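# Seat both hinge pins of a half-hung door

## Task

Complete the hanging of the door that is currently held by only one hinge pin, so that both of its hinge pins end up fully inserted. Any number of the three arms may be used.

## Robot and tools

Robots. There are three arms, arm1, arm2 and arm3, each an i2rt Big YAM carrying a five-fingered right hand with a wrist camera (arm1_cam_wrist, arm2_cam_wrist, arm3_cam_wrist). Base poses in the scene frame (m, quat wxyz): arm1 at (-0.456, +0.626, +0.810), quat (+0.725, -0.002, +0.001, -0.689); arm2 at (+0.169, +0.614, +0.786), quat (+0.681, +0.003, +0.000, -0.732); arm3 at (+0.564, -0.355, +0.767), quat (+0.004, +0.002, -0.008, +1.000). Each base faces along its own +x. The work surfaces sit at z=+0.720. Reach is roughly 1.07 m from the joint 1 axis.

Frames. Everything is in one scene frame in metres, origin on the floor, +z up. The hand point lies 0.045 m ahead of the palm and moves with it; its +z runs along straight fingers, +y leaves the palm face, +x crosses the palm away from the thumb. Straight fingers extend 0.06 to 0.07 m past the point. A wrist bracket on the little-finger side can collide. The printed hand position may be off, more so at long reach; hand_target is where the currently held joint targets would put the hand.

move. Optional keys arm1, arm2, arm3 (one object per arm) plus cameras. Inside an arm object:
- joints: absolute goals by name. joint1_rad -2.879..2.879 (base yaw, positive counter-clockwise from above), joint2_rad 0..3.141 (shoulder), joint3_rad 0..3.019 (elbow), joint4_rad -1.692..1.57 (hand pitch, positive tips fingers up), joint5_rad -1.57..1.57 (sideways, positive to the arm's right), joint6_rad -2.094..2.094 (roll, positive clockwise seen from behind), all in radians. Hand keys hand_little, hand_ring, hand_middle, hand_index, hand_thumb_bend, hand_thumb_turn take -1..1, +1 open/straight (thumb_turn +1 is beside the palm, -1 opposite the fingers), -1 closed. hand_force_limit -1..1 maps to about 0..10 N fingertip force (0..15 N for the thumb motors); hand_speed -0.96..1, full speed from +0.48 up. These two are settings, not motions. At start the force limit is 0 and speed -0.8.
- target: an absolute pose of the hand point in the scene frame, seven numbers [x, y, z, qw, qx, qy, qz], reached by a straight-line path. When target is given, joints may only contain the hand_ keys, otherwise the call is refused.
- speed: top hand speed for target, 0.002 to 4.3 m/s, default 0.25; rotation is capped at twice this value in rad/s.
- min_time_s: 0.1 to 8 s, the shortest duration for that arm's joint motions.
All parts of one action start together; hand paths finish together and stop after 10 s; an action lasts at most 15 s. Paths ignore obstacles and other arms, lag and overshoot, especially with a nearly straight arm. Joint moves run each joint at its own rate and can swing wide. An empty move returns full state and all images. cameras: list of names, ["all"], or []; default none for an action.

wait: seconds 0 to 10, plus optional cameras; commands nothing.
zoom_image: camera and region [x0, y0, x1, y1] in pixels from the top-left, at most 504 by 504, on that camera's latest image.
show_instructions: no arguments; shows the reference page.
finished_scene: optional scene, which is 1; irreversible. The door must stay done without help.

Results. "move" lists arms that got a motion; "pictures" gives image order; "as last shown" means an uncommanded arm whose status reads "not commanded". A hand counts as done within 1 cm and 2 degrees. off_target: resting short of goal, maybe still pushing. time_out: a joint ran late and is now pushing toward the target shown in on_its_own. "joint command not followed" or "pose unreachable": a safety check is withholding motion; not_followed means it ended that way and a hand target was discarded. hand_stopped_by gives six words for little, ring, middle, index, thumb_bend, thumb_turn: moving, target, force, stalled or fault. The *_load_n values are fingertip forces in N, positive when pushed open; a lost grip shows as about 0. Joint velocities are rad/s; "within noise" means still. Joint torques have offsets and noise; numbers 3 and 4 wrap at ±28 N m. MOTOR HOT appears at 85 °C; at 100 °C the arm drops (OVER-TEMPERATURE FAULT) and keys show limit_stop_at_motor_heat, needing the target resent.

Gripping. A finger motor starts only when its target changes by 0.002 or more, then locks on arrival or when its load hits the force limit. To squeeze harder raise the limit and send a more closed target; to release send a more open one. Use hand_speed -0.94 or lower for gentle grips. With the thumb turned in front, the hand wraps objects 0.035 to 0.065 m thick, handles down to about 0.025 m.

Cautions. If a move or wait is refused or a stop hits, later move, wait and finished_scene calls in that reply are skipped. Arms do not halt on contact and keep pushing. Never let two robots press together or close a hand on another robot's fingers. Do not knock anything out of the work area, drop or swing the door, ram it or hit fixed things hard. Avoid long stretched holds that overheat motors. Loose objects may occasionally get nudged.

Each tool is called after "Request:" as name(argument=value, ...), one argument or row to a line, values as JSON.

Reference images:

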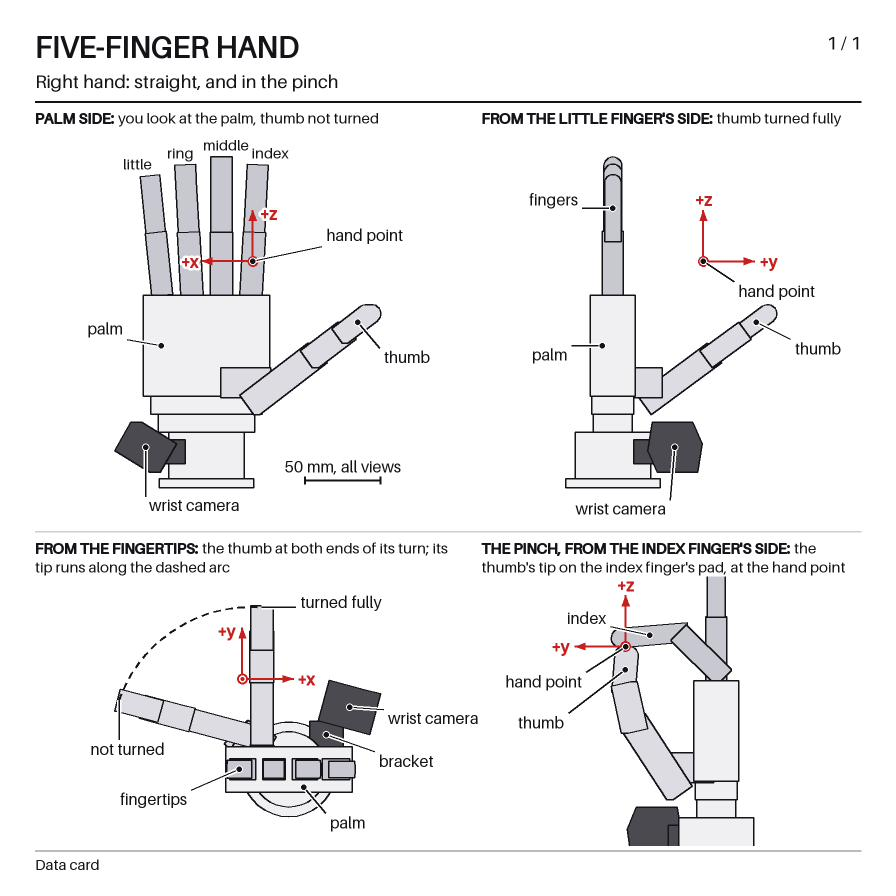

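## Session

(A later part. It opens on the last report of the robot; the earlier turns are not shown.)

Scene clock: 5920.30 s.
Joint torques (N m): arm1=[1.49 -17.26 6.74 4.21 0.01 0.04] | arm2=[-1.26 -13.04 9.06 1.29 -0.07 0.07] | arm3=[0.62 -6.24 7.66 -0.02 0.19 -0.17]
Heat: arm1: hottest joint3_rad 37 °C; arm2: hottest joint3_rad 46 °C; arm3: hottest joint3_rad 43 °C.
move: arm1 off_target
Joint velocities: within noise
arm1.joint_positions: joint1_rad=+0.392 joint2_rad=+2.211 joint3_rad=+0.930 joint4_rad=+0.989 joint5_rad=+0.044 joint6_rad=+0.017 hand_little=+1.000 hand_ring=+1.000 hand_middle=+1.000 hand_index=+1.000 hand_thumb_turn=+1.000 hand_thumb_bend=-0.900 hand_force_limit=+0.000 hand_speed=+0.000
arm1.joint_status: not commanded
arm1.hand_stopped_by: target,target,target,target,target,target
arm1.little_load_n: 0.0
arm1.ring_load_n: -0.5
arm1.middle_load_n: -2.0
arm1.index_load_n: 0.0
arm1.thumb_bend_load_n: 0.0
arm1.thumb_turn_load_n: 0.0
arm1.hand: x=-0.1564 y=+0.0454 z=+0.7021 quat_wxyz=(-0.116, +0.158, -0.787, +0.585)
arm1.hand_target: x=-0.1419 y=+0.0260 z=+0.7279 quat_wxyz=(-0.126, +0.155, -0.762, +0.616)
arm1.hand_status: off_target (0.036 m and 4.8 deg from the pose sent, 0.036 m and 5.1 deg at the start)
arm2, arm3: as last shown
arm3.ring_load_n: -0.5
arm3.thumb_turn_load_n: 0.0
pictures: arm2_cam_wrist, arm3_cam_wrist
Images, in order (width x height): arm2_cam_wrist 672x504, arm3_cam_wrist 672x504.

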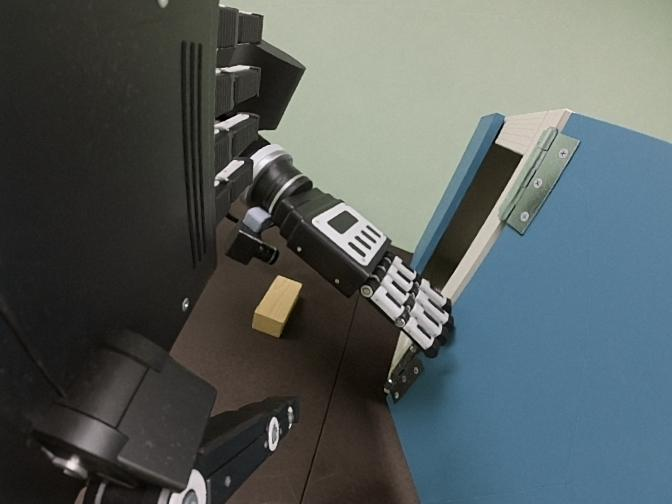

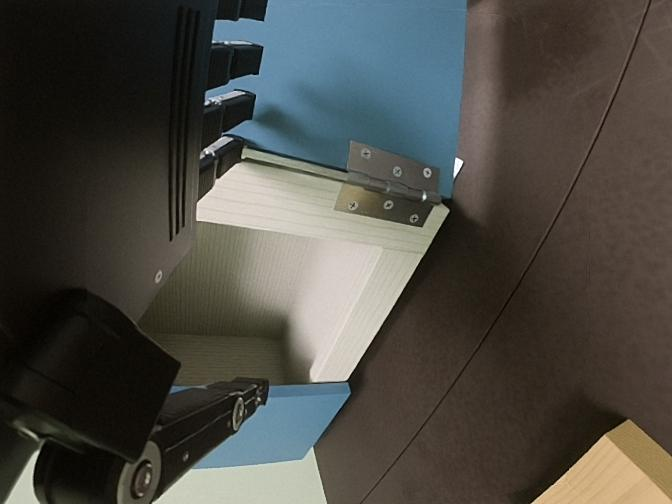

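Request:
move(
  arm1={"target": [-0.1412, 0.0243, 0.723, -0.1255, 0.155, -0.7615, 0.6167], "speed": 0.01},
  cameras=["arm3_cam_wrist","arm2_cam_wrist"],
)

Request:
zoom_image(
  camera="arm3_cam_wrist",
  region=[330, 130, 450, 230],
)

Request:
zoom_image(
  camera="arm2_cam_wrist",
  region=[375, 335, 425, 405],
)

Request:
move(
  arm1={"target": [-0.1412, 0.0243, 0.719, -0.1255, 0.155, -0.7615, 0.6167], "speed": 0.01},
  cameras=["arm3_cam_wrist","arm2_cam_wrist"],
)

Request:
zoom_image(
  camera="arm3_cam_wrist",
  region=[330, 130, 450, 230],
)

Request:
zoom_image(
  camera="arm2_cam_wrist",
  region=[375, 335, 425, 405],
)

Scene clock: 5941.57 s.
Joint torques (N m): arm1=[1.49 -16.85 6.91 4.01 0.01 0.03] | arm2=[-0.97 -13.16 9.02 1.24 -0.09 0.07] | arm3=[0.56 -6.24 7.68 -0.05 0.18 -0.17]
Heat: arm1: hottest joint3_rad 37 °C; arm2: hottest joint3_rad 46 °C; arm3: hottest joint3_rad 43 °C.
move: arm1 off_target
Joint velocities: within noise
arm1.joint_positions: joint1_rad=+0.392 joint2_rad=+2.217 joint3_rad=+0.930 joint4_rad=+1.001 joint5_rad=+0.044 joint6_rad=+0.017 hand_little=+1.000 hand_ring=+1.000 hand_middle=+1.000 hand_index=+1.000 hand_thumb_turn=+1.000 hand_thumb_bend=-0.900 hand_force_limit=+0.000 hand_speed=+0.000
arm1.joint_status: not commanded
arm1.hand_stopped_by: target,target,target,target,target,target
arm1.little_load_n: 0.0
arm1.ring_load_n: -0.5
arm1.middle_load_n: -1.5
arm1.index_load_n: 0.0
arm1.thumb_bend_load_n: 0.0
arm1.thumb_turn_load_n: 0.0
arm1.hand: x=-0.1563 y=+0.0452 z=+0.7013 quat_wxyz=(-0.117, +0.158, -0.785, +0.588)
arm1.hand_target: x=-0.1418 y=+0.0259 z=+0.7241 quat_wxyz=(-0.126, +0.155, -0.762, +0.617)
arm1.hand_status: off_target (0.034 m and 4.4 deg from the pose sent, 0.033 m and 4.8 deg at the start)
arm2, arm3: as last shown
arm2.index_load_n: 0.5
arm3.ring_load_n: 0.0
pictures: arm2_cam_wrist, arm3_cam_wrist
Images, in order (width x height): arm2_cam_wrist 672x504, arm3_cam_wrist 672x504.

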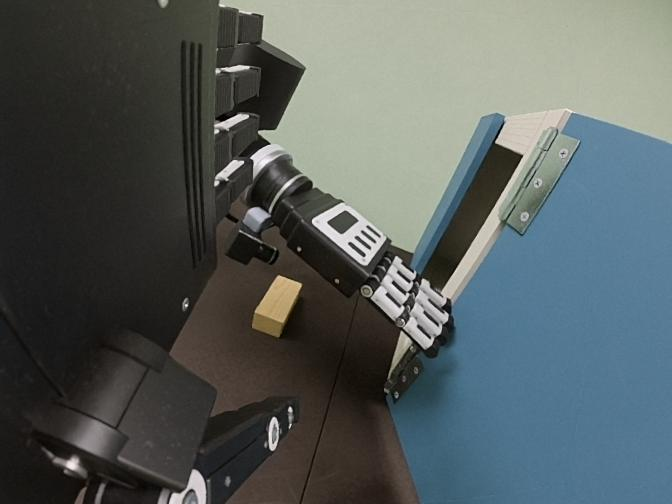

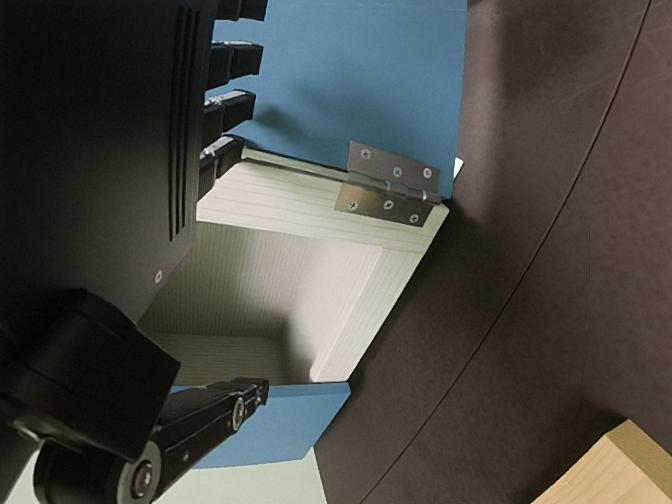

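Scaled by 4.200 from the camera's image (finer frame: 960x720).

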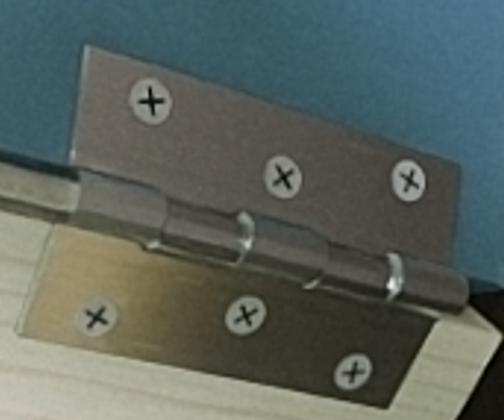

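Scaled by 7.200 from the camera's image (finer frame: 960x720).

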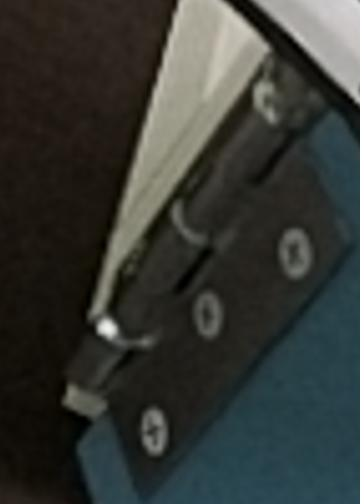

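Scene clock: 5942.57 s.
Joint torques (N m): arm1=[1.49 -16.44 7.1 3.84 0.02 0.04] | arm2=[-0.91 -12.98 9.03 1.33 -0.08 0.07] | arm3=[0.56 -6.3 7.68 -0.05 0.18 -0.17]
Heat: arm1: hottest joint3_rad 37 °C; arm2: hottest joint3_rad 46 °C; arm3: hottest joint3_rad 43 °C.
move: arm1 off_target
Joint velocities: within noise
arm1.joint_positions: joint1_rad=+0.392 joint2_rad=+2.223 joint3_rad=+0.930 joint4_rad=+1.014 joint5_rad=+0.044 joint6_rad=+0.017 hand_little=+1.000 hand_ring=+1.000 hand_middle=+1.000 hand_index=+1.000 hand_thumb_turn=+1.000 hand_thumb_bend=-0.900 hand_force_limit=+0.000 hand_speed=+0.000
arm1.joint_status: not commanded
arm1.hand_stopped_by: target,target,target,target,target,target
arm1.little_load_n: 0.0
arm1.ring_load_n: -0.5
arm1.middle_load_n: -1.0
arm1.index_load_n: 0.0
arm1.thumb_bend_load_n: 0.0
arm1.thumb_turn_load_n: 0.0
arm1.hand: x=-0.1562 y=+0.0450 z=+0.7005 quat_wxyz=(-0.118, +0.157, -0.783, +0.590)
arm1.hand_target: x=-0.1418 y=+0.0259 z=+0.7201 quat_wxyz=(-0.126, +0.155, -0.762, +0.617)
arm1.hand_status: off_target (0.032 m and 4.0 deg from the pose sent, 0.031 m and 4.4 deg at the start)
arm2, arm3: as last shown
arm2.index_load_n: 0.0
arm3.middle_load_n: -0.5
pictures: arm2_cam_wrist, arm3_cam_wrist
Images, in order (width x height): arm2_cam_wrist 672x504, arm3_cam_wrist 672x504.

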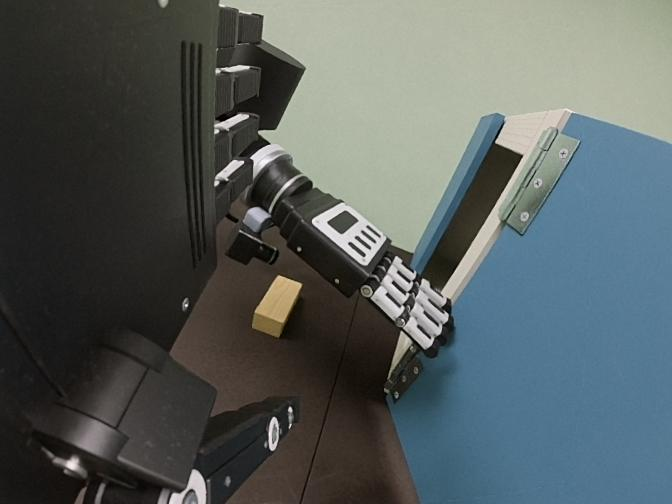

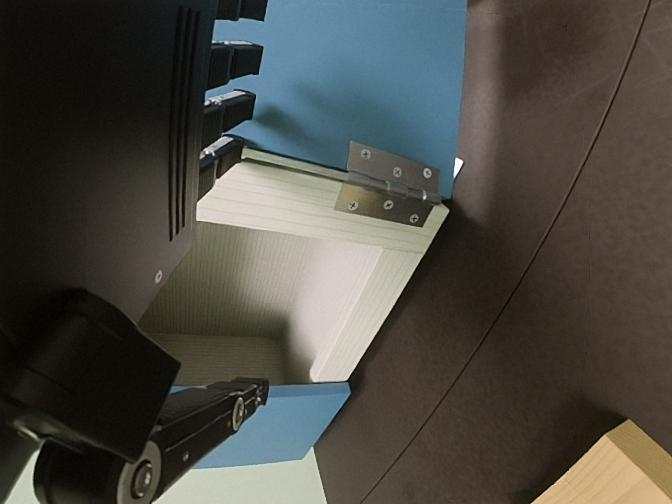

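Scaled by 4.200 from the camera's image (finer frame: 960x720).

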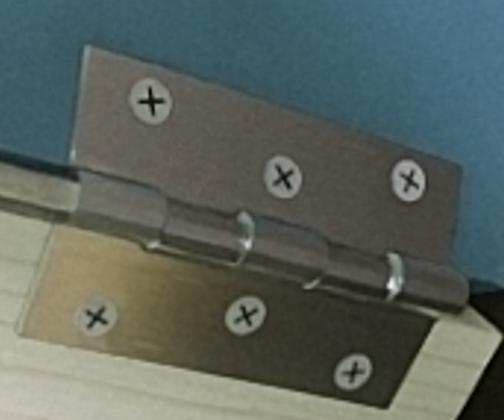

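Scaled by 7.200 from the camera's image (finer frame: 960x720).

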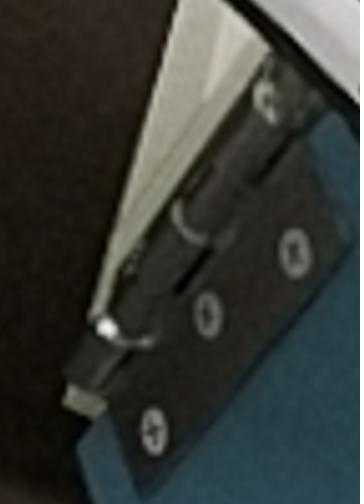

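Request:
move(
  arm3={"target": [0.03, -0.275, 0.95, 0.495, -0.575, -0.492, 0.426], "speed": 0.12},
)

Request:
move(
  arm3={"target": [-0.02, -0.31, 0.88, 0.7071, 0, -0.7071, 0], "speed": 0.15},
  cameras=["arm3_cam_wrist","arm2_cam_wrist"],
)

Scene clock: 5978.93 s.
Joint torques (N m): arm1=[1.49 -16.5 7.09 3.81 0.02 0.03] | arm2=[-1.08 -13.16 9.05 1.32 -0.08 0.06] | arm3=[1.14 -8.47 6.3 1.18 0.1 0.01]
Heat: arm1: hottest joint3_rad 37 °C; arm2: hottest joint3_rad 46 °C; arm3: hottest joint3_rad 43 °C.
move: arm3 done
Joint velocities: within noise
arm1, arm2: as last shown
arm1.joint_positions: joint1_rad=+0.392 joint2_rad=+2.224 joint3_rad=+0.930 joint4_rad=+1.014 joint5_rad=+0.044 joint6_rad=+0.017 hand_little=+1.000 hand_ring=+1.000 hand_middle=+1.000 hand_index=+1.000 hand_thumb_turn=+1.000 hand_thumb_bend=-0.900 hand_force_limit=+0.000 hand_speed=+0.000
arm1.hand: x=-0.1563 y=+0.0451 z=+0.7001 quat_wxyz=(-0.118, +0.157, -0.783, +0.590)
arm1.hand_target: x=-0.1418 y=+0.0259 z=+0.7200 quat_wxyz=(-0.126, +0.155, -0.762, +0.617)
arm3.joint_positions: joint1_rad=-0.245 joint2_rad=+1.308 joint3_rad=+0.640 joint4_rad=+0.511 joint5_rad=-0.096 joint6_rad=-0.004 hand_little=+1.000 hand_ring=+1.000 hand_middle=+1.000 hand_index=+1.000 hand_thumb_turn=+1.000 hand_thumb_bend=+1.000 hand_force_limit=-0.400 hand_speed=+0.200
arm3.joint_status: not commanded
arm3.hand_stopped_by: target,target,target,target,target,target
arm3.little_load_n: 0.0
arm3.ring_load_n: 0.0
arm3.middle_load_n: 0.0
arm3.index_load_n: 0.0
arm3.thumb_bend_load_n: 0.0
arm3.thumb_turn_load_n: -0.5
arm3.hand: x=+0.0293 y=-0.2703 z=+0.9472 quat_wxyz=(-0.497, +0.575, +0.493, -0.422)
arm3.hand_target: x=+0.0299 y=-0.2750 z=+0.9500 quat_wxyz=(-0.495, +0.575, +0.492, -0.426)
arm3.hand_status: done (0.006 m and 0.5 deg from the pose sent, 0.069 m and 4.7 deg at the start)
pictures: none

Scene clock: 5985.07 s.
Joint torques (N m): arm1=[1.49 -16.5 7.08 3.79 0.02 0.03] | arm2=[-1.03 -12.98 9.05 1.29 -0.07 0.07] | arm3=[0.97 -9.88 4.63 2.09 -0.06 -0.2]
Heat: arm1: hottest joint3_rad 37 °C; arm2: hottest joint3_rad 46 °C; arm3: hottest joint3_rad 43 °C.
move: arm3 done
Joint velocities: within noise
arm1, arm2: as last shown
arm2.ring_load_n: -0.5
arm3.joint_positions: joint1_rad=+0.033 joint2_rad=+1.746 joint3_rad=+0.603 joint4_rad=+1.121 joint5_rad=+0.035 joint6_rad=-1.544 hand_little=+1.000 hand_ring=+1.000 hand_middle=+1.000 hand_index=+1.000 hand_thumb_turn=+1.000 hand_thumb_bend=+1.000 hand_force_limit=-0.400 hand_speed=+0.200
arm3.joint_status: not commanded
arm3.hand_stopped_by: target,target,target,target,target,target
arm3.little_load_n: 0.0
arm3.ring_load_n: 0.0
arm3.middle_load_n: 0.0
arm3.index_load_n: 0.0
arm3.thumb_bend_load_n: 0.5
arm3.thumb_turn_load_n: 0.0
arm3.hand: x=-0.0153 y=-0.3054 z=+0.8759 quat_wxyz=(-0.701, +0.007, +0.714, +0.000)
arm3.hand_target: x=-0.0198 y=-0.3101 z=+0.8800 quat_wxyz=(-0.707, +0.000, +0.707, +0.000)
arm3.hand_status: done (0.008 m and 1.3 deg from the pose sent, 0.092 m and 91.1 deg at the start)
pictures: arm2_cam_wrist, arm3_cam_wrist
Images, in order (width x height): arm2_cam_wrist 672x504, arm3_cam_wrist 672x504.

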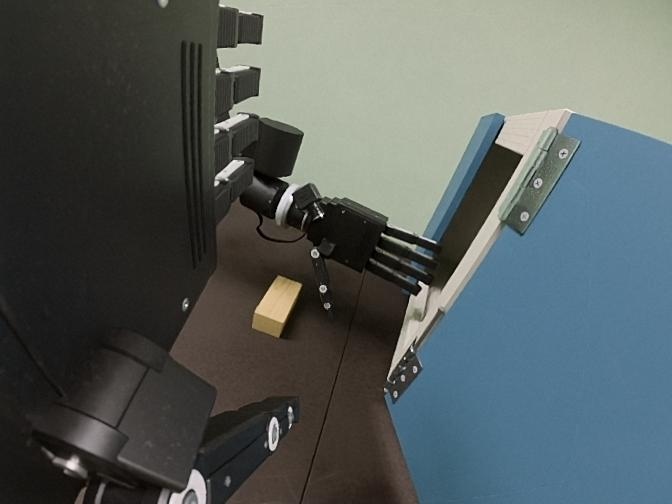

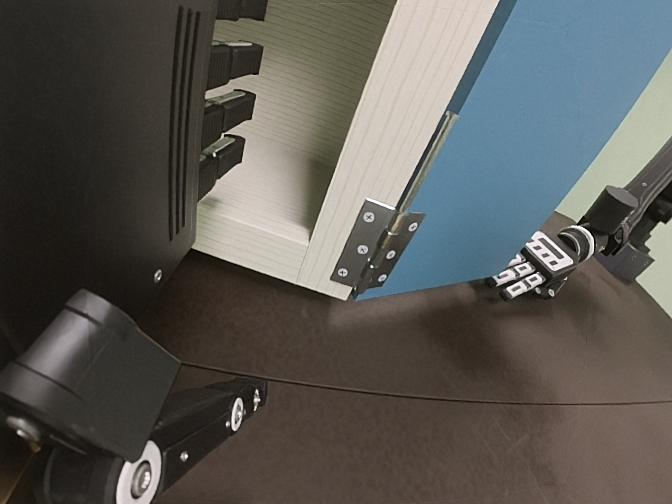

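Request:
zoom_image(
  camera="arm3_cam_wrist",
  region=[320, 190, 440, 310],
)

Request:
zoom_image(
  camera="arm3_cam_wrist",
  region=[365, 205, 425, 265],
)

Request:
zoom_image(
  camera="arm2_cam_wrist",
  region=[375, 295, 455, 410],
)

Scaled by 4.200 from the camera's image (finer frame: 960x720).

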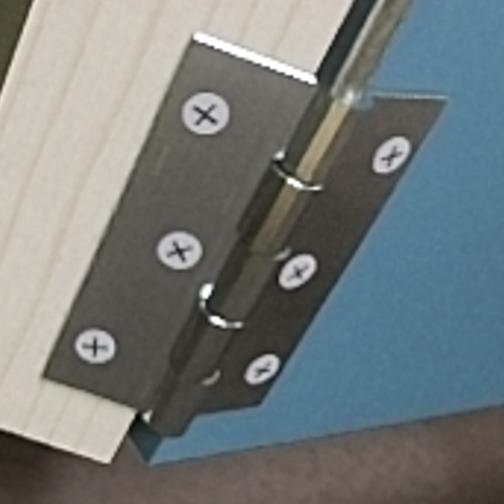

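Scaled by 8.400 from the camera's image (finer frame: 960x720).

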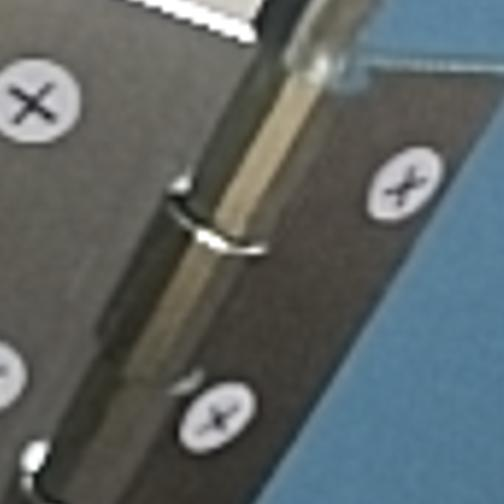

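Scaled by 4.383 from the camera's image (finer frame: 960x720).

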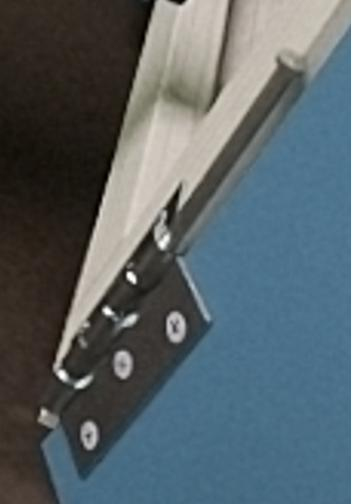

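Request:
zoom_image(
  camera="arm2_cam_wrist",
  region=[375, 335, 425, 405],
)

Scaled by 7.200 from the camera's image (finer frame: 960x720).

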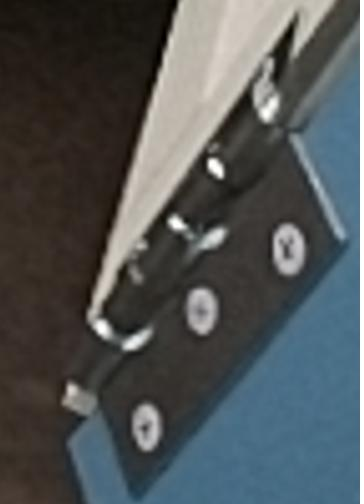

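Request:
move(
  arm1={"target": [-0.1412, 0.0243, 0.735, -0.1255, 0.155, -0.7615, 0.6167], "speed": 0.02},
  cameras=["arm3_cam_wrist","arm2_cam_wrist"],
)

Request:
zoom_image(
  camera="arm3_cam_wrist",
  region=[320, 190, 440, 310],
)

Request:
zoom_image(
  camera="arm2_cam_wrist",
  region=[375, 335, 425, 405],
)

Request:
move(
  arm1={"target": [-0.1412, 0.0243, 0.745, -0.1255, 0.155, -0.7615, 0.6167], "speed": 0.02},
  cameras=["arm3_cam_wrist","arm2_cam_wrist"],
)

Request:
zoom_image(
  camera="arm3_cam_wrist",
  region=[320, 190, 440, 310],
)

Request:
zoom_image(
  camera="arm2_cam_wrist",
  region=[375, 335, 425, 405],
)

Request:
move(
  arm1={"target": [-0.1412, 0.0243, 0.755, -0.1255, 0.155, -0.7615, 0.6167], "speed": 0.02},
  cameras=["arm3_cam_wrist","arm2_cam_wrist"],
)

Request:
zoom_image(
  camera="arm3_cam_wrist",
  region=[320, 190, 440, 310],
)

Request:
zoom_image(
  camera="arm2_cam_wrist",
  region=[375, 335, 425, 405],
)

Scene clock: 6035.77 s.
Joint torques (N m): arm1=[1.49 -20.13 6.34 2.69 0.01 0.03] | arm2=[-1.03 -13.27 8.99 1.31 -0.08 0.07] | arm3=[1.03 -9.88 4.62 2.09 -0.06 -0.18]
Heat: arm1: hottest joint3_rad 37 °C; arm2: hottest joint3_rad 46 °C; arm3: hottest joint3_rad 41 °C.
move: arm1 off_target
Joint velocities: within noise
arm1.joint_positions: joint1_rad=+0.392 joint2_rad=+2.222 joint3_rad=+0.930 joint4_rad=+1.011 joint5_rad=+0.044 joint6_rad=+0.017 hand_little=+1.000 hand_ring=+1.000 hand_middle=+1.000 hand_index=+1.000 hand_thumb_turn=+1.000 hand_thumb_bend=-0.900 hand_force_limit=+0.000 hand_speed=+0.000
arm1.joint_status: not commanded
arm1.hand_stopped_by: target,target,target,target,target,target
arm1.little_load_n: 0.5
arm1.ring_load_n: -0.5
arm1.middle_load_n: -2.0
arm1.index_load_n: 0.0
arm1.thumb_bend_load_n: 0.0
arm1.thumb_turn_load_n: 0.0
arm1.hand: x=-0.1562 y=+0.0450 z=+0.7007 quat_wxyz=(-0.118, +0.157, -0.783, +0.590)
arm1.hand_target: x=-0.1417 y=+0.0257 z=+0.7356 quat_wxyz=(-0.126, +0.155, -0.761, +0.617)
arm1.hand_status: off_target (0.043 m and 4.1 deg from the pose sent, 0.043 m and 4.1 deg at the start)
arm2, arm3: as last shown
arm2.ring_load_n: 0.0
arm3.joint_positions: joint1_rad=+0.033 joint2_rad=+1.746 joint3_rad=+0.603 joint4_rad=+1.121 joint5_rad=+0.035 joint6_rad=-1.545 hand_little=+1.000 hand_ring=+1.000 hand_middle=+1.000 hand_index=+1.000 hand_thumb_turn=+1.000 hand_thumb_bend=+1.000 hand_force_limit=-0.400 hand_speed=+0.200
arm3.thumb_bend_load_n: 0.0
pictures: arm2_cam_wrist, arm3_cam_wrist
Images, in order (width x height): arm2_cam_wrist 672x504, arm3_cam_wrist 672x504.

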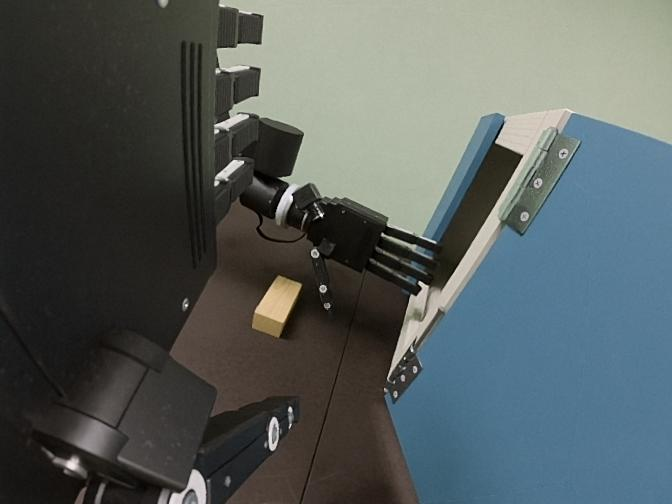

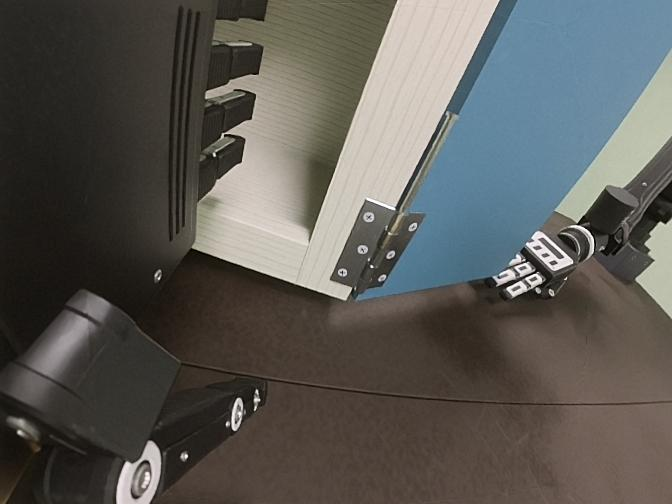

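Scaled by 4.200 from the camera's image (finer frame: 960x720).

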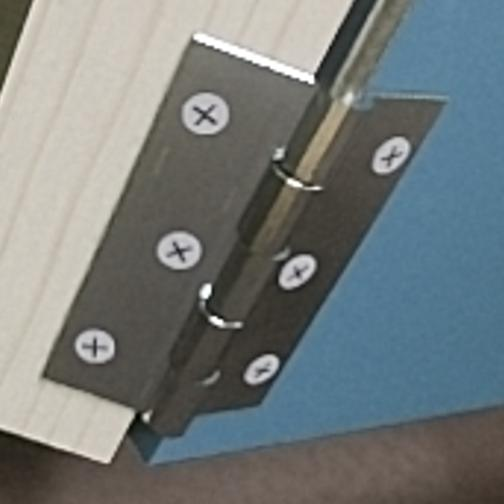

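Scaled by 7.200 from the camera's image (finer frame: 960x720).

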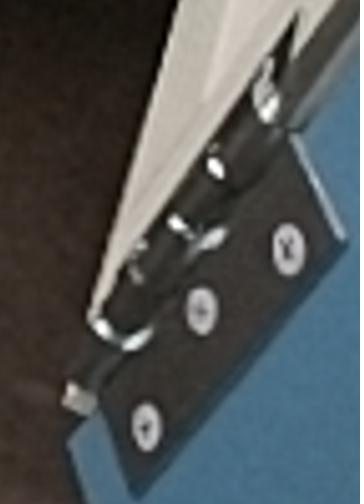

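Scene clock: 6036.73 s.
Joint torques (N m): arm1=[1.49 -21.19 5.97 3.03 0 0.03] | arm2=[-1.03 -13.1 9.06 1.29 -0.08 0.05] | arm3=[1.03 -9.82 4.62 2.06 -0.06 -0.18]
Heat: arm1: hottest joint3_rad 37 °C; arm2: hottest joint3_rad 46 °C; arm3: hottest joint3_rad 41 °C.
move: arm1 off_target
Joint velocities: within noise
arm1.joint_positions: joint1_rad=+0.392 joint2_rad=+2.208 joint3_rad=+0.930 joint4_rad=+0.983 joint5_rad=+0.044 joint6_rad=+0.017 hand_little=+1.000 hand_ring=+1.000 hand_middle=+1.000 hand_index=+1.000 hand_thumb_turn=+1.000 hand_thumb_bend=-0.900 hand_force_limit=+0.000 hand_speed=+0.000
arm1.joint_status: not commanded
arm1.hand_stopped_by: target,target,target,target,target,target
arm1.little_load_n: 0.0
arm1.ring_load_n: -1.0
arm1.middle_load_n: -3.0
arm1.index_load_n: 0.0
arm1.thumb_bend_load_n: 0.0
arm1.thumb_turn_load_n: 0.0
arm1.hand: x=-0.1565 y=+0.0456 z=+0.7023 quat_wxyz=(-0.116, +0.158, -0.788, +0.584)
arm1.hand_target: x=-0.1418 y=+0.0257 z=+0.7451 quat_wxyz=(-0.126, +0.155, -0.762, +0.617)
arm1.hand_status: off_target (0.050 m and 5.0 deg from the pose sent, 0.051 m and 4.1 deg at the start)
arm2.joint_positions: joint1_rad=-0.133 joint2_rad=+1.744 joint3_rad=+1.097 joint4_rad=+0.723 joint5_rad=-0.391 joint6_rad=-1.647 hand_little=+1.000 hand_ring=+1.000 hand_middle=+1.000 hand_index=+1.000 hand_thumb_turn=+1.000 hand_thumb_bend=+1.000 hand_force_limit=+0.100 hand_speed=+0.000
arm2.joint_status: not commanded
arm2.hand_stopped_by: target,target,target,target,target,target
arm2.little_load_n: 0.0
arm2.ring_load_n: 0.0
arm2.middle_load_n: 0.0
arm2.index_load_n: 0.0
arm2.thumb_bend_load_n: 0.0
arm2.thumb_turn_load_n: 0.0
arm2.hand: x=+0.0341 y=-0.1128 z=+1.0387 quat_wxyz=(+0.494, +0.547, -0.409, +0.538)
arm2.hand_target: x=+0.0301 y=-0.1101 z=+1.0399 quat_wxyz=(+0.492, +0.546, -0.413, +0.538)
arm2.hand_status: not commanded
arm3: as last shown
arm3.little_load_n: -0.5
pictures: arm2_cam_wrist, arm3_cam_wrist
Images, in order (width x height): arm2_cam_wrist 672x504, arm3_cam_wrist 672x504.

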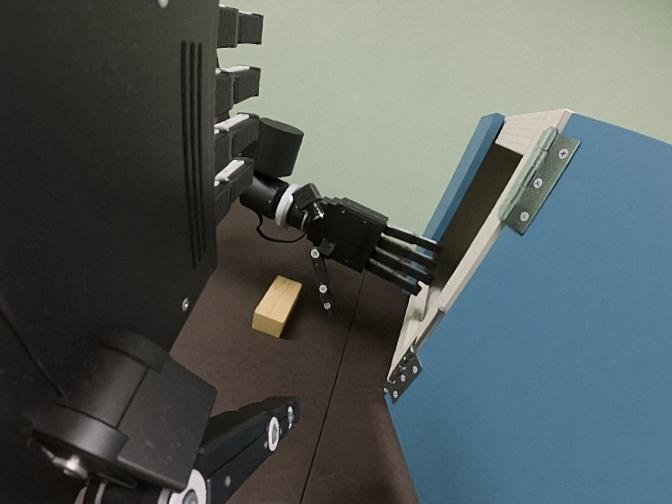

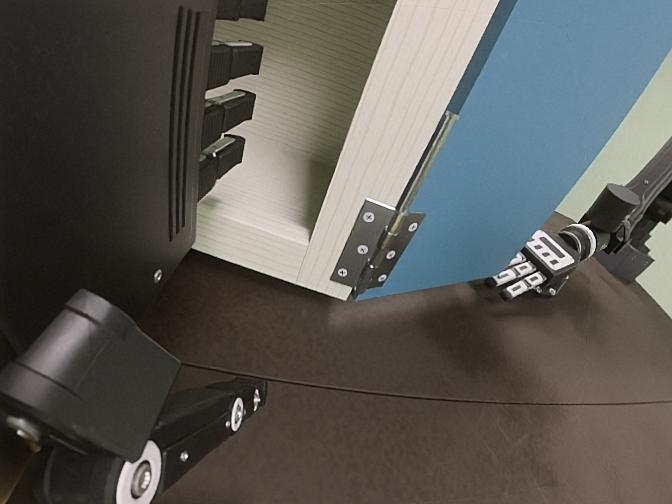

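Scaled by 4.200 from the camera's image (finer frame: 960x720).

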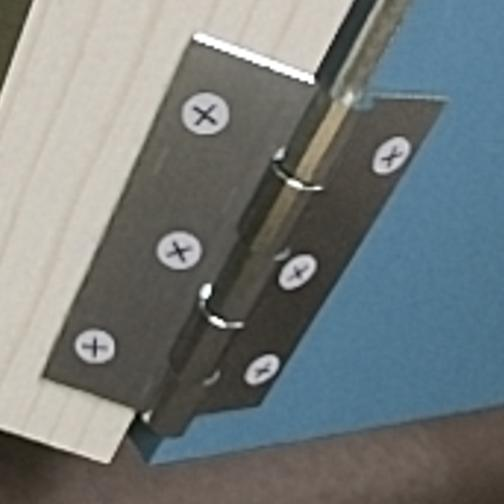

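Scaled by 7.200 from the camera's image (finer frame: 960x720).

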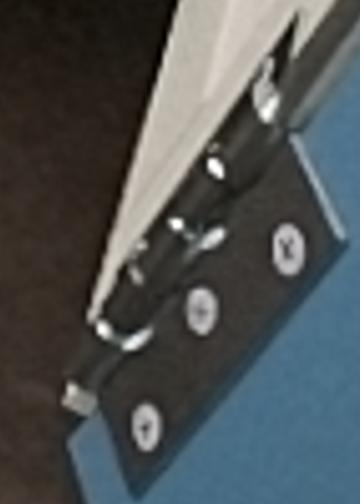

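Scene clock: 6037.73 s.
Joint torques (N m): arm1=[1.44 -22.18 5.68 3.38 0 0.03] | arm2=[-0.79 -13.04 9.05 1.35 -0.08 0.06] | arm3=[1.08 -9.93 4.6 2.07 -0.06 -0.18]
Heat: arm1: hottest joint3_rad 37 °C; arm2: hottest joint3_rad 46 °C; arm3: hottest joint3_rad 41 °C.
move: arm1 off_target
Joint velocities: within noise
arm1.joint_positions: joint1_rad=+0.392 joint2_rad=+2.194 joint3_rad=+0.930 joint4_rad=+0.954 joint5_rad=+0.044 joint6_rad=+0.017 hand_little=+1.000 hand_ring=+1.000 hand_middle=+1.000 hand_index=+1.000 hand_thumb_turn=+1.000 hand_thumb_bend=-0.900 hand_force_limit=+0.000 hand_speed=+0.000
arm1.joint_status: not commanded
arm1.hand_stopped_by: target,target,target,target,target,target
arm1.little_load_n: -0.5
arm1.ring_load_n: -2.0
arm1.middle_load_n: -3.0
arm1.index_load_n: 0.0
arm1.thumb_bend_load_n: 0.0
arm1.thumb_turn_load_n: 0.0
arm1.hand: x=-0.1567 y=+0.0461 z=+0.7044 quat_wxyz=(-0.115, +0.159, -0.792, +0.578)
arm1.hand_target: x=-0.1417 y=+0.0257 z=+0.7547 quat_wxyz=(-0.126, +0.155, -0.762, +0.617)
arm1.hand_status: off_target (0.057 m and 5.8 deg from the pose sent, 0.059 m and 4.9 deg at the start)
arm2, arm3: as last shown
arm3.little_load_n: 0.0
pictures: arm2_cam_wrist, arm3_cam_wrist
Images, in order (width x height): arm2_cam_wrist 672x504, arm3_cam_wrist 672x504.

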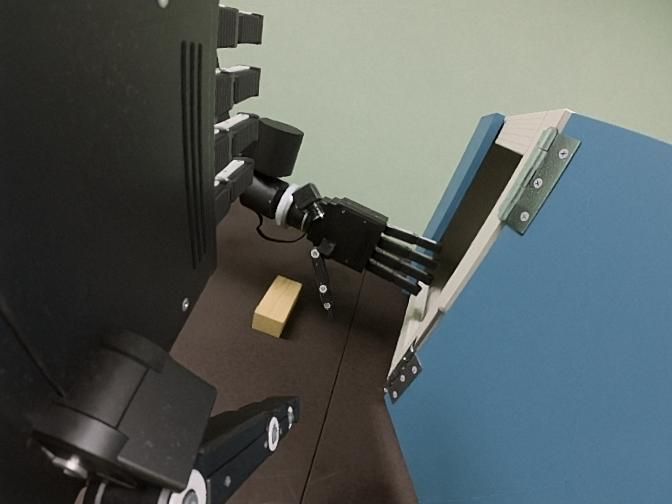

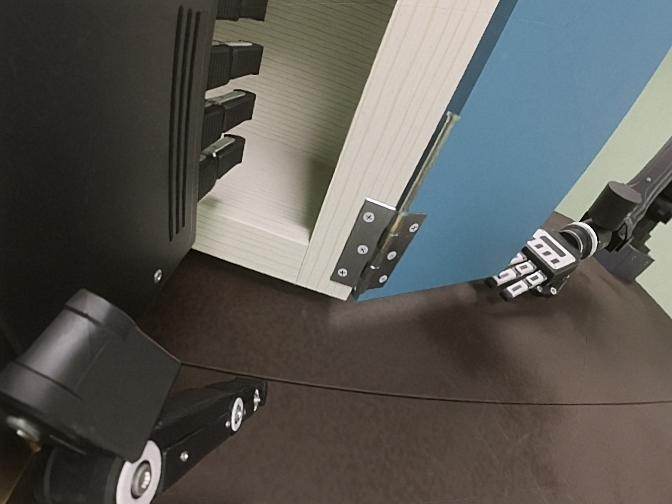

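Scaled by 4.200 from the camera's image (finer frame: 960x720).

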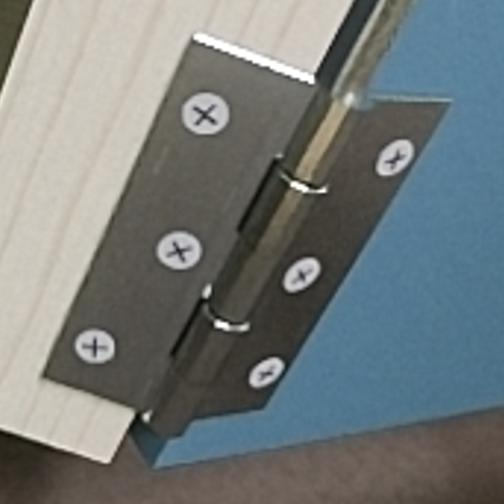

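Scaled by 7.200 from the camera's image (finer frame: 960x720).

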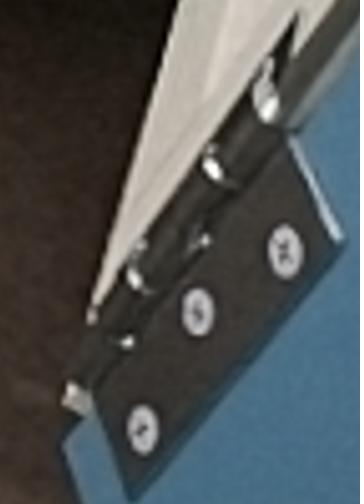

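Request:
move(
  arm3={"target": [0.03, -0.275, 0.95, 0.495, -0.575, -0.492, 0.426], "speed": 0.15},
)

Request:
move(
  arm3={"target": [-0.006, -0.256, 0.93, 0.495, -0.575, -0.492, 0.426], "speed": 0.08},
  cameras=["arm3_cam_wrist"],
)

Request:
move(
  arm3={"target": [-0.006, -0.257, 0.905, 0.495, -0.575, -0.492, 0.426], "speed": 0.04},
  cameras=["arm3_cam_wrist","arm2_cam_wrist"],
)

Request:
zoom_image(
  camera="arm3_cam_wrist",
  region=[220, 100, 440, 240],
)

Request:
zoom_image(
  camera="arm2_cam_wrist",
  region=[375, 295, 455, 410],
)

Scene clock: 6065.07 s.
Joint torques (N m): arm1=[1.49 -22.24 5.67 3.37 0.01 0.03] | arm2=[-1.08 -13.22 9.03 1.35 -0.07 0.07] | arm3=[0.15 -9.05 8.53 1.16 -0.05 0.02]
Heat: arm1: hottest joint3_rad 36 °C; arm2: hottest joint3_rad 46 °C; arm3: hottest joint3_rad 41 °C.
move: arm3 off_target
Joint velocities: within noise
arm1, arm2: as last shown
arm1.little_load_n: 0.0
arm1.ring_load_n: -1.5
arm1.middle_load_n: -3.5
arm2.little_load_n: -0.5
arm3.joint_positions: joint1_rad=-0.231 joint2_rad=+1.313 joint3_rad=+0.603 joint4_rad=+0.511 joint5_rad=-0.092 joint6_rad=-0.005 hand_little=+1.000 hand_ring=+1.000 hand_middle=+1.000 hand_index=+1.000 hand_thumb_turn=+1.000 hand_thumb_bend=+1.000 hand_force_limit=-0.400 hand_speed=+0.200
arm3.joint_status: not commanded
arm3.hand_stopped_by: target,target,target,target,target,target
arm3.little_load_n: 0.0
arm3.ring_load_n: -0.5
arm3.middle_load_n: 0.0
arm3.index_load_n: 0.0
arm3.thumb_bend_load_n: 0.0
arm3.thumb_turn_load_n: -0.5
arm3.hand: x=+0.0404 y=-0.2798 z=+0.9240 quat_wxyz=(-0.482, +0.584, +0.505, -0.415)
arm3.hand_target: x=+0.0309 y=-0.2752 z=+0.9501 quat_wxyz=(-0.495, +0.575, +0.492, -0.426)
arm3.hand_status: off_target (0.028 m and 2.6 deg from the pose sent, 0.092 m and 90.9 deg at the start)
pictures: none

Scene clock: 6066.17 s.
Joint torques (N m): arm1=[1.44 -22.24 5.68 3.37 0 0.03] | arm2=[-0.97 -13.16 9.01 1.35 -0.07 0.06] | arm3=[-0.09 -8.35 9.05 2.07 -0.08 -0.02]
Heat: arm1: hottest joint3_rad 36 °C; arm2: hottest joint3_rad 46 °C; arm3: hottest joint3_rad 41 °C.
move: arm3 off_target
Joint velocities: within noise
arm1, arm2: as last shown
arm2.little_load_n: 0.0
arm3.joint_positions: joint1_rad=-0.254 joint2_rad=+1.435 joint3_rad=+0.666 joint4_rad=+0.560 joint5_rad=-0.115 joint6_rad=-0.005 hand_little=+1.000 hand_ring=+1.000 hand_middle=+1.000 hand_index=+1.000 hand_thumb_turn=+1.000 hand_thumb_bend=+1.000 hand_force_limit=-0.400 hand_speed=+0.200
arm3.joint_status: not commanded
arm3.hand_stopped_by: target,target,target,target,target,target
arm3.little_load_n: 0.0
arm3.ring_load_n: 0.0
arm3.middle_load_n: 0.0
arm3.index_load_n: 0.0
arm3.thumb_bend_load_n: 0.5
arm3.thumb_turn_load_n: 0.0
arm3.hand: x=+0.0125 y=-0.2641 z=+0.9064 quat_wxyz=(-0.478, +0.587, +0.505, -0.414)
arm3.hand_target: x=-0.0044 y=-0.2562 z=+0.9304 quat_wxyz=(-0.495, +0.575, +0.492, -0.426)
arm3.hand_status: off_target (0.031 m and 3.1 deg from the pose sent, 0.052 m and 2.6 deg at the start)
Images, in order (width x height): arm3_cam_wrist 672x504.

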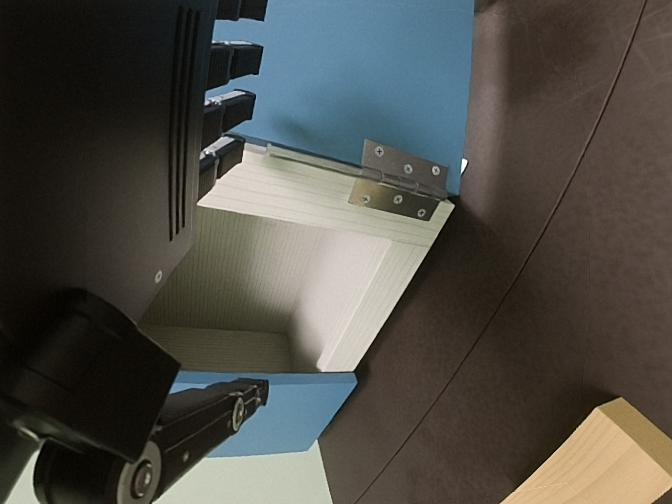

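Scene clock: 6067.30 s.
Joint torques (N m): arm1=[1.44 -22.3 5.68 3.37 0 0.03] | arm2=[-1.08 -13.16 8.98 1.28 -0.09 0.06] | arm3=[0.21 -8.76 7.1 2.09 0.06 -0.01]
Heat: arm1: hottest joint3_rad 36 °C; arm2: hottest joint3_rad 46 °C; arm3: hottest joint3_rad 41 °C.
move: arm3 off_target
Joint velocities: within noise
arm1, arm2: as last shown
arm1.index_load_n: -0.5
arm3.joint_positions: joint1_rad=-0.254 joint2_rad=+1.496 joint3_rad=+0.666 joint4_rad=+0.646 joint5_rad=-0.115 joint6_rad=-0.005 hand_little=+1.000 hand_ring=+1.000 hand_middle=+1.000 hand_index=+1.000 hand_thumb_turn=+1.000 hand_thumb_bend=+1.000 hand_force_limit=-0.400 hand_speed=+0.200
arm3.joint_status: not commanded
arm3.hand_stopped_by: target,target,target,target,target,target
arm3.little_load_n: 0.0
arm3.ring_load_n: 0.0
arm3.middle_load_n: 0.0
arm3.index_load_n: 0.0
arm3.thumb_bend_load_n: 0.0
arm3.thumb_turn_load_n: 0.0
arm3.hand: x=+0.0034 y=-0.2614 z=+0.8950 quat_wxyz=(-0.486, +0.581, +0.501, -0.419)
arm3.hand_target: x=-0.0056 y=-0.2570 z=+0.9052 quat_wxyz=(-0.495, +0.575, +0.492, -0.426)
arm3.hand_status: off_target (0.014 m and 1.7 deg from the pose sent, 0.020 m and 3.1 deg at the start)
pictures: arm2_cam_wrist, arm3_cam_wrist
Images, in order (width x height): arm2_cam_wrist 672x504, arm3_cam_wrist 672x504.

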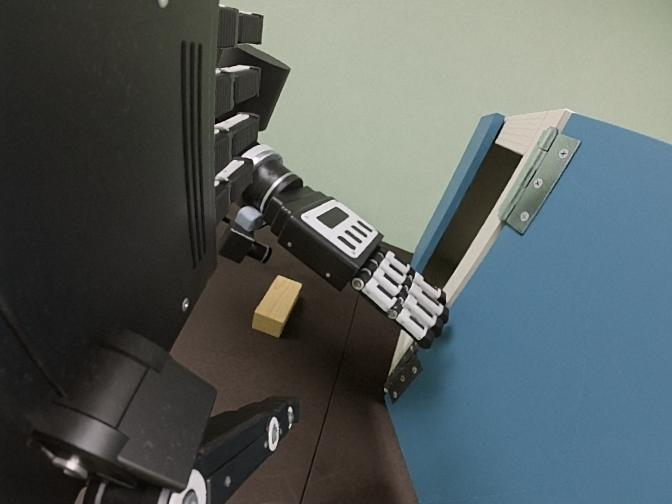

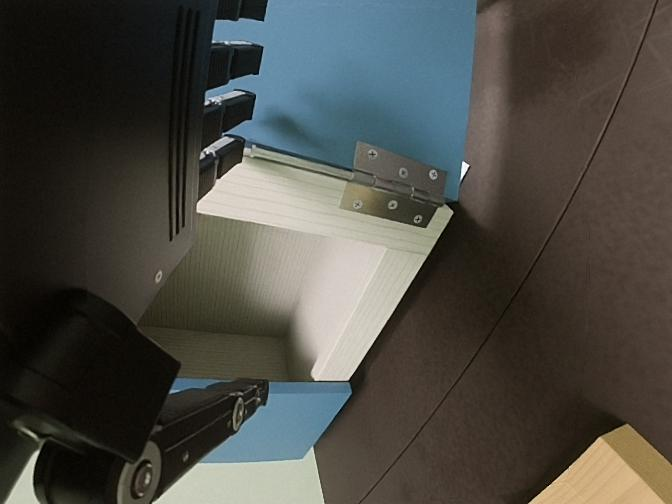

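Scaled by 2.291 from the camera's image (finer frame: 960x720).

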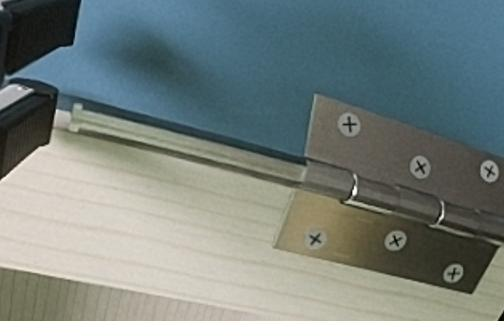

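Scaled by 4.383 from the camera's image (finer frame: 960x720).

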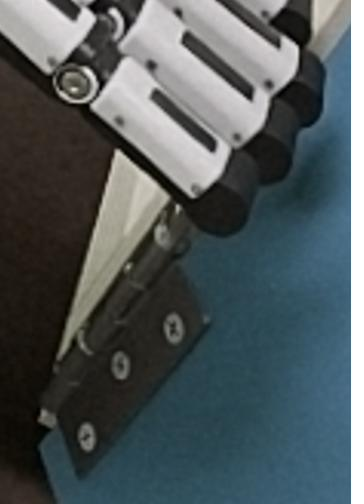

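Request:
move(
  arm3={"target": [-0.004, -0.257, 0.89, 0.4563, -0.6055, -0.5208, 0.3924], "speed": 0.02},
  cameras=["arm3_cam_wrist","arm2_cam_wrist"],
)

Request:
zoom_image(
  camera="arm3_cam_wrist",
  region=[220, 100, 440, 240],
)

Request:
zoom_image(
  camera="arm2_cam_wrist",
  region=[375, 295, 455, 410],
)

Scene clock: 6075.10 s.
Joint torques (N m): arm1=[1.49 -22.24 5.68 3.37 0 0.03] | arm2=[-1.08 -13.04 9.03 1.31 -0.07 0.07] | arm3=[0.44 -9.99 8.79 1.11 0.09 -0.15]
Heat: arm1: hottest joint3_rad 36 °C; arm2: hottest joint3_rad 46 °C; arm3: hottest joint3_rad 42 °C.
move: arm3 off_target
Joint velocities: within noise
arm1, arm2: as last shown
arm1.middle_load_n: -3.0
arm1.index_load_n: 0.0
arm2.index_load_n: -0.5
arm3.joint_positions: joint1_rad=-0.254 joint2_rad=+1.496 joint3_rad=+0.696 joint4_rad=+0.470 joint5_rad=-0.115 joint6_rad=-0.008 hand_little=+1.000 hand_ring=+1.000 hand_middle=+1.000 hand_index=+1.000 hand_thumb_turn=+1.000 hand_thumb_bend=+1.000 hand_force_limit=-0.400 hand_speed=+0.200
arm3.joint_status: not commanded
arm3.hand_stopped_by: target,target,target,target,target,target
arm3.little_load_n: 0.0
arm3.ring_load_n: 0.0
arm3.middle_load_n: 0.0
arm3.index_load_n: 0.0
arm3.thumb_bend_load_n: 0.0
arm3.thumb_turn_load_n: -0.5
arm3.hand: x=+0.0130 y=-0.2634 z=+0.8677 quat_wxyz=(-0.440, +0.617, +0.526, -0.386)
arm3.hand_target: x=-0.0028 y=-0.2572 z=+0.8904 quat_wxyz=(-0.456, +0.606, +0.521, -0.392)
arm3.hand_status: off_target (0.029 m and 2.5 deg from the pose sent, 0.010 m and 5.9 deg at the start)
pictures: arm2_cam_wrist, arm3_cam_wrist
Images, in order (width x height): arm2_cam_wrist 672x504, arm3_cam_wrist 672x504.

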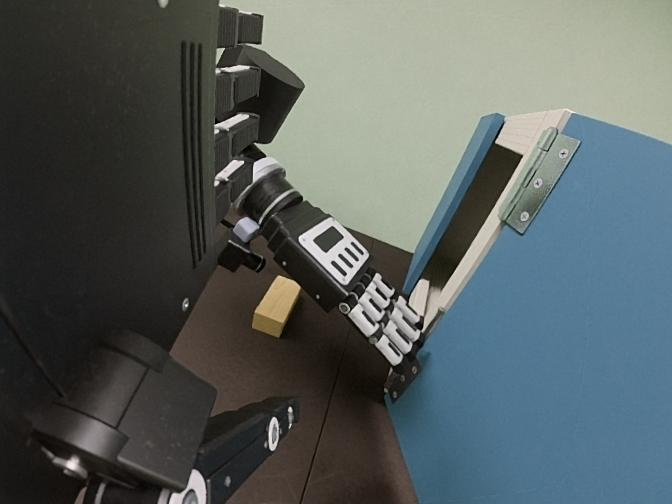

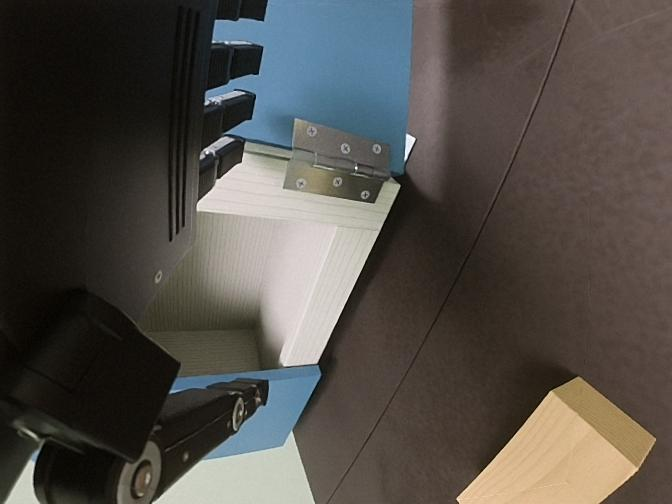

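Scaled by 2.291 from the camera's image (finer frame: 960x720).

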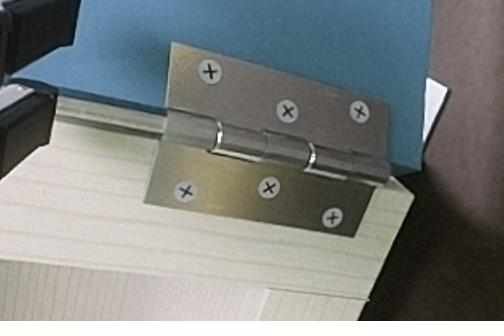

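Scaled by 4.383 from the camera's image (finer frame: 960x720).

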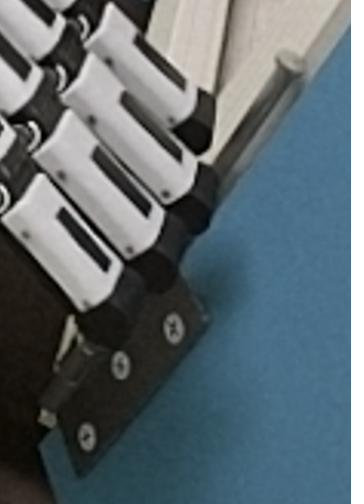

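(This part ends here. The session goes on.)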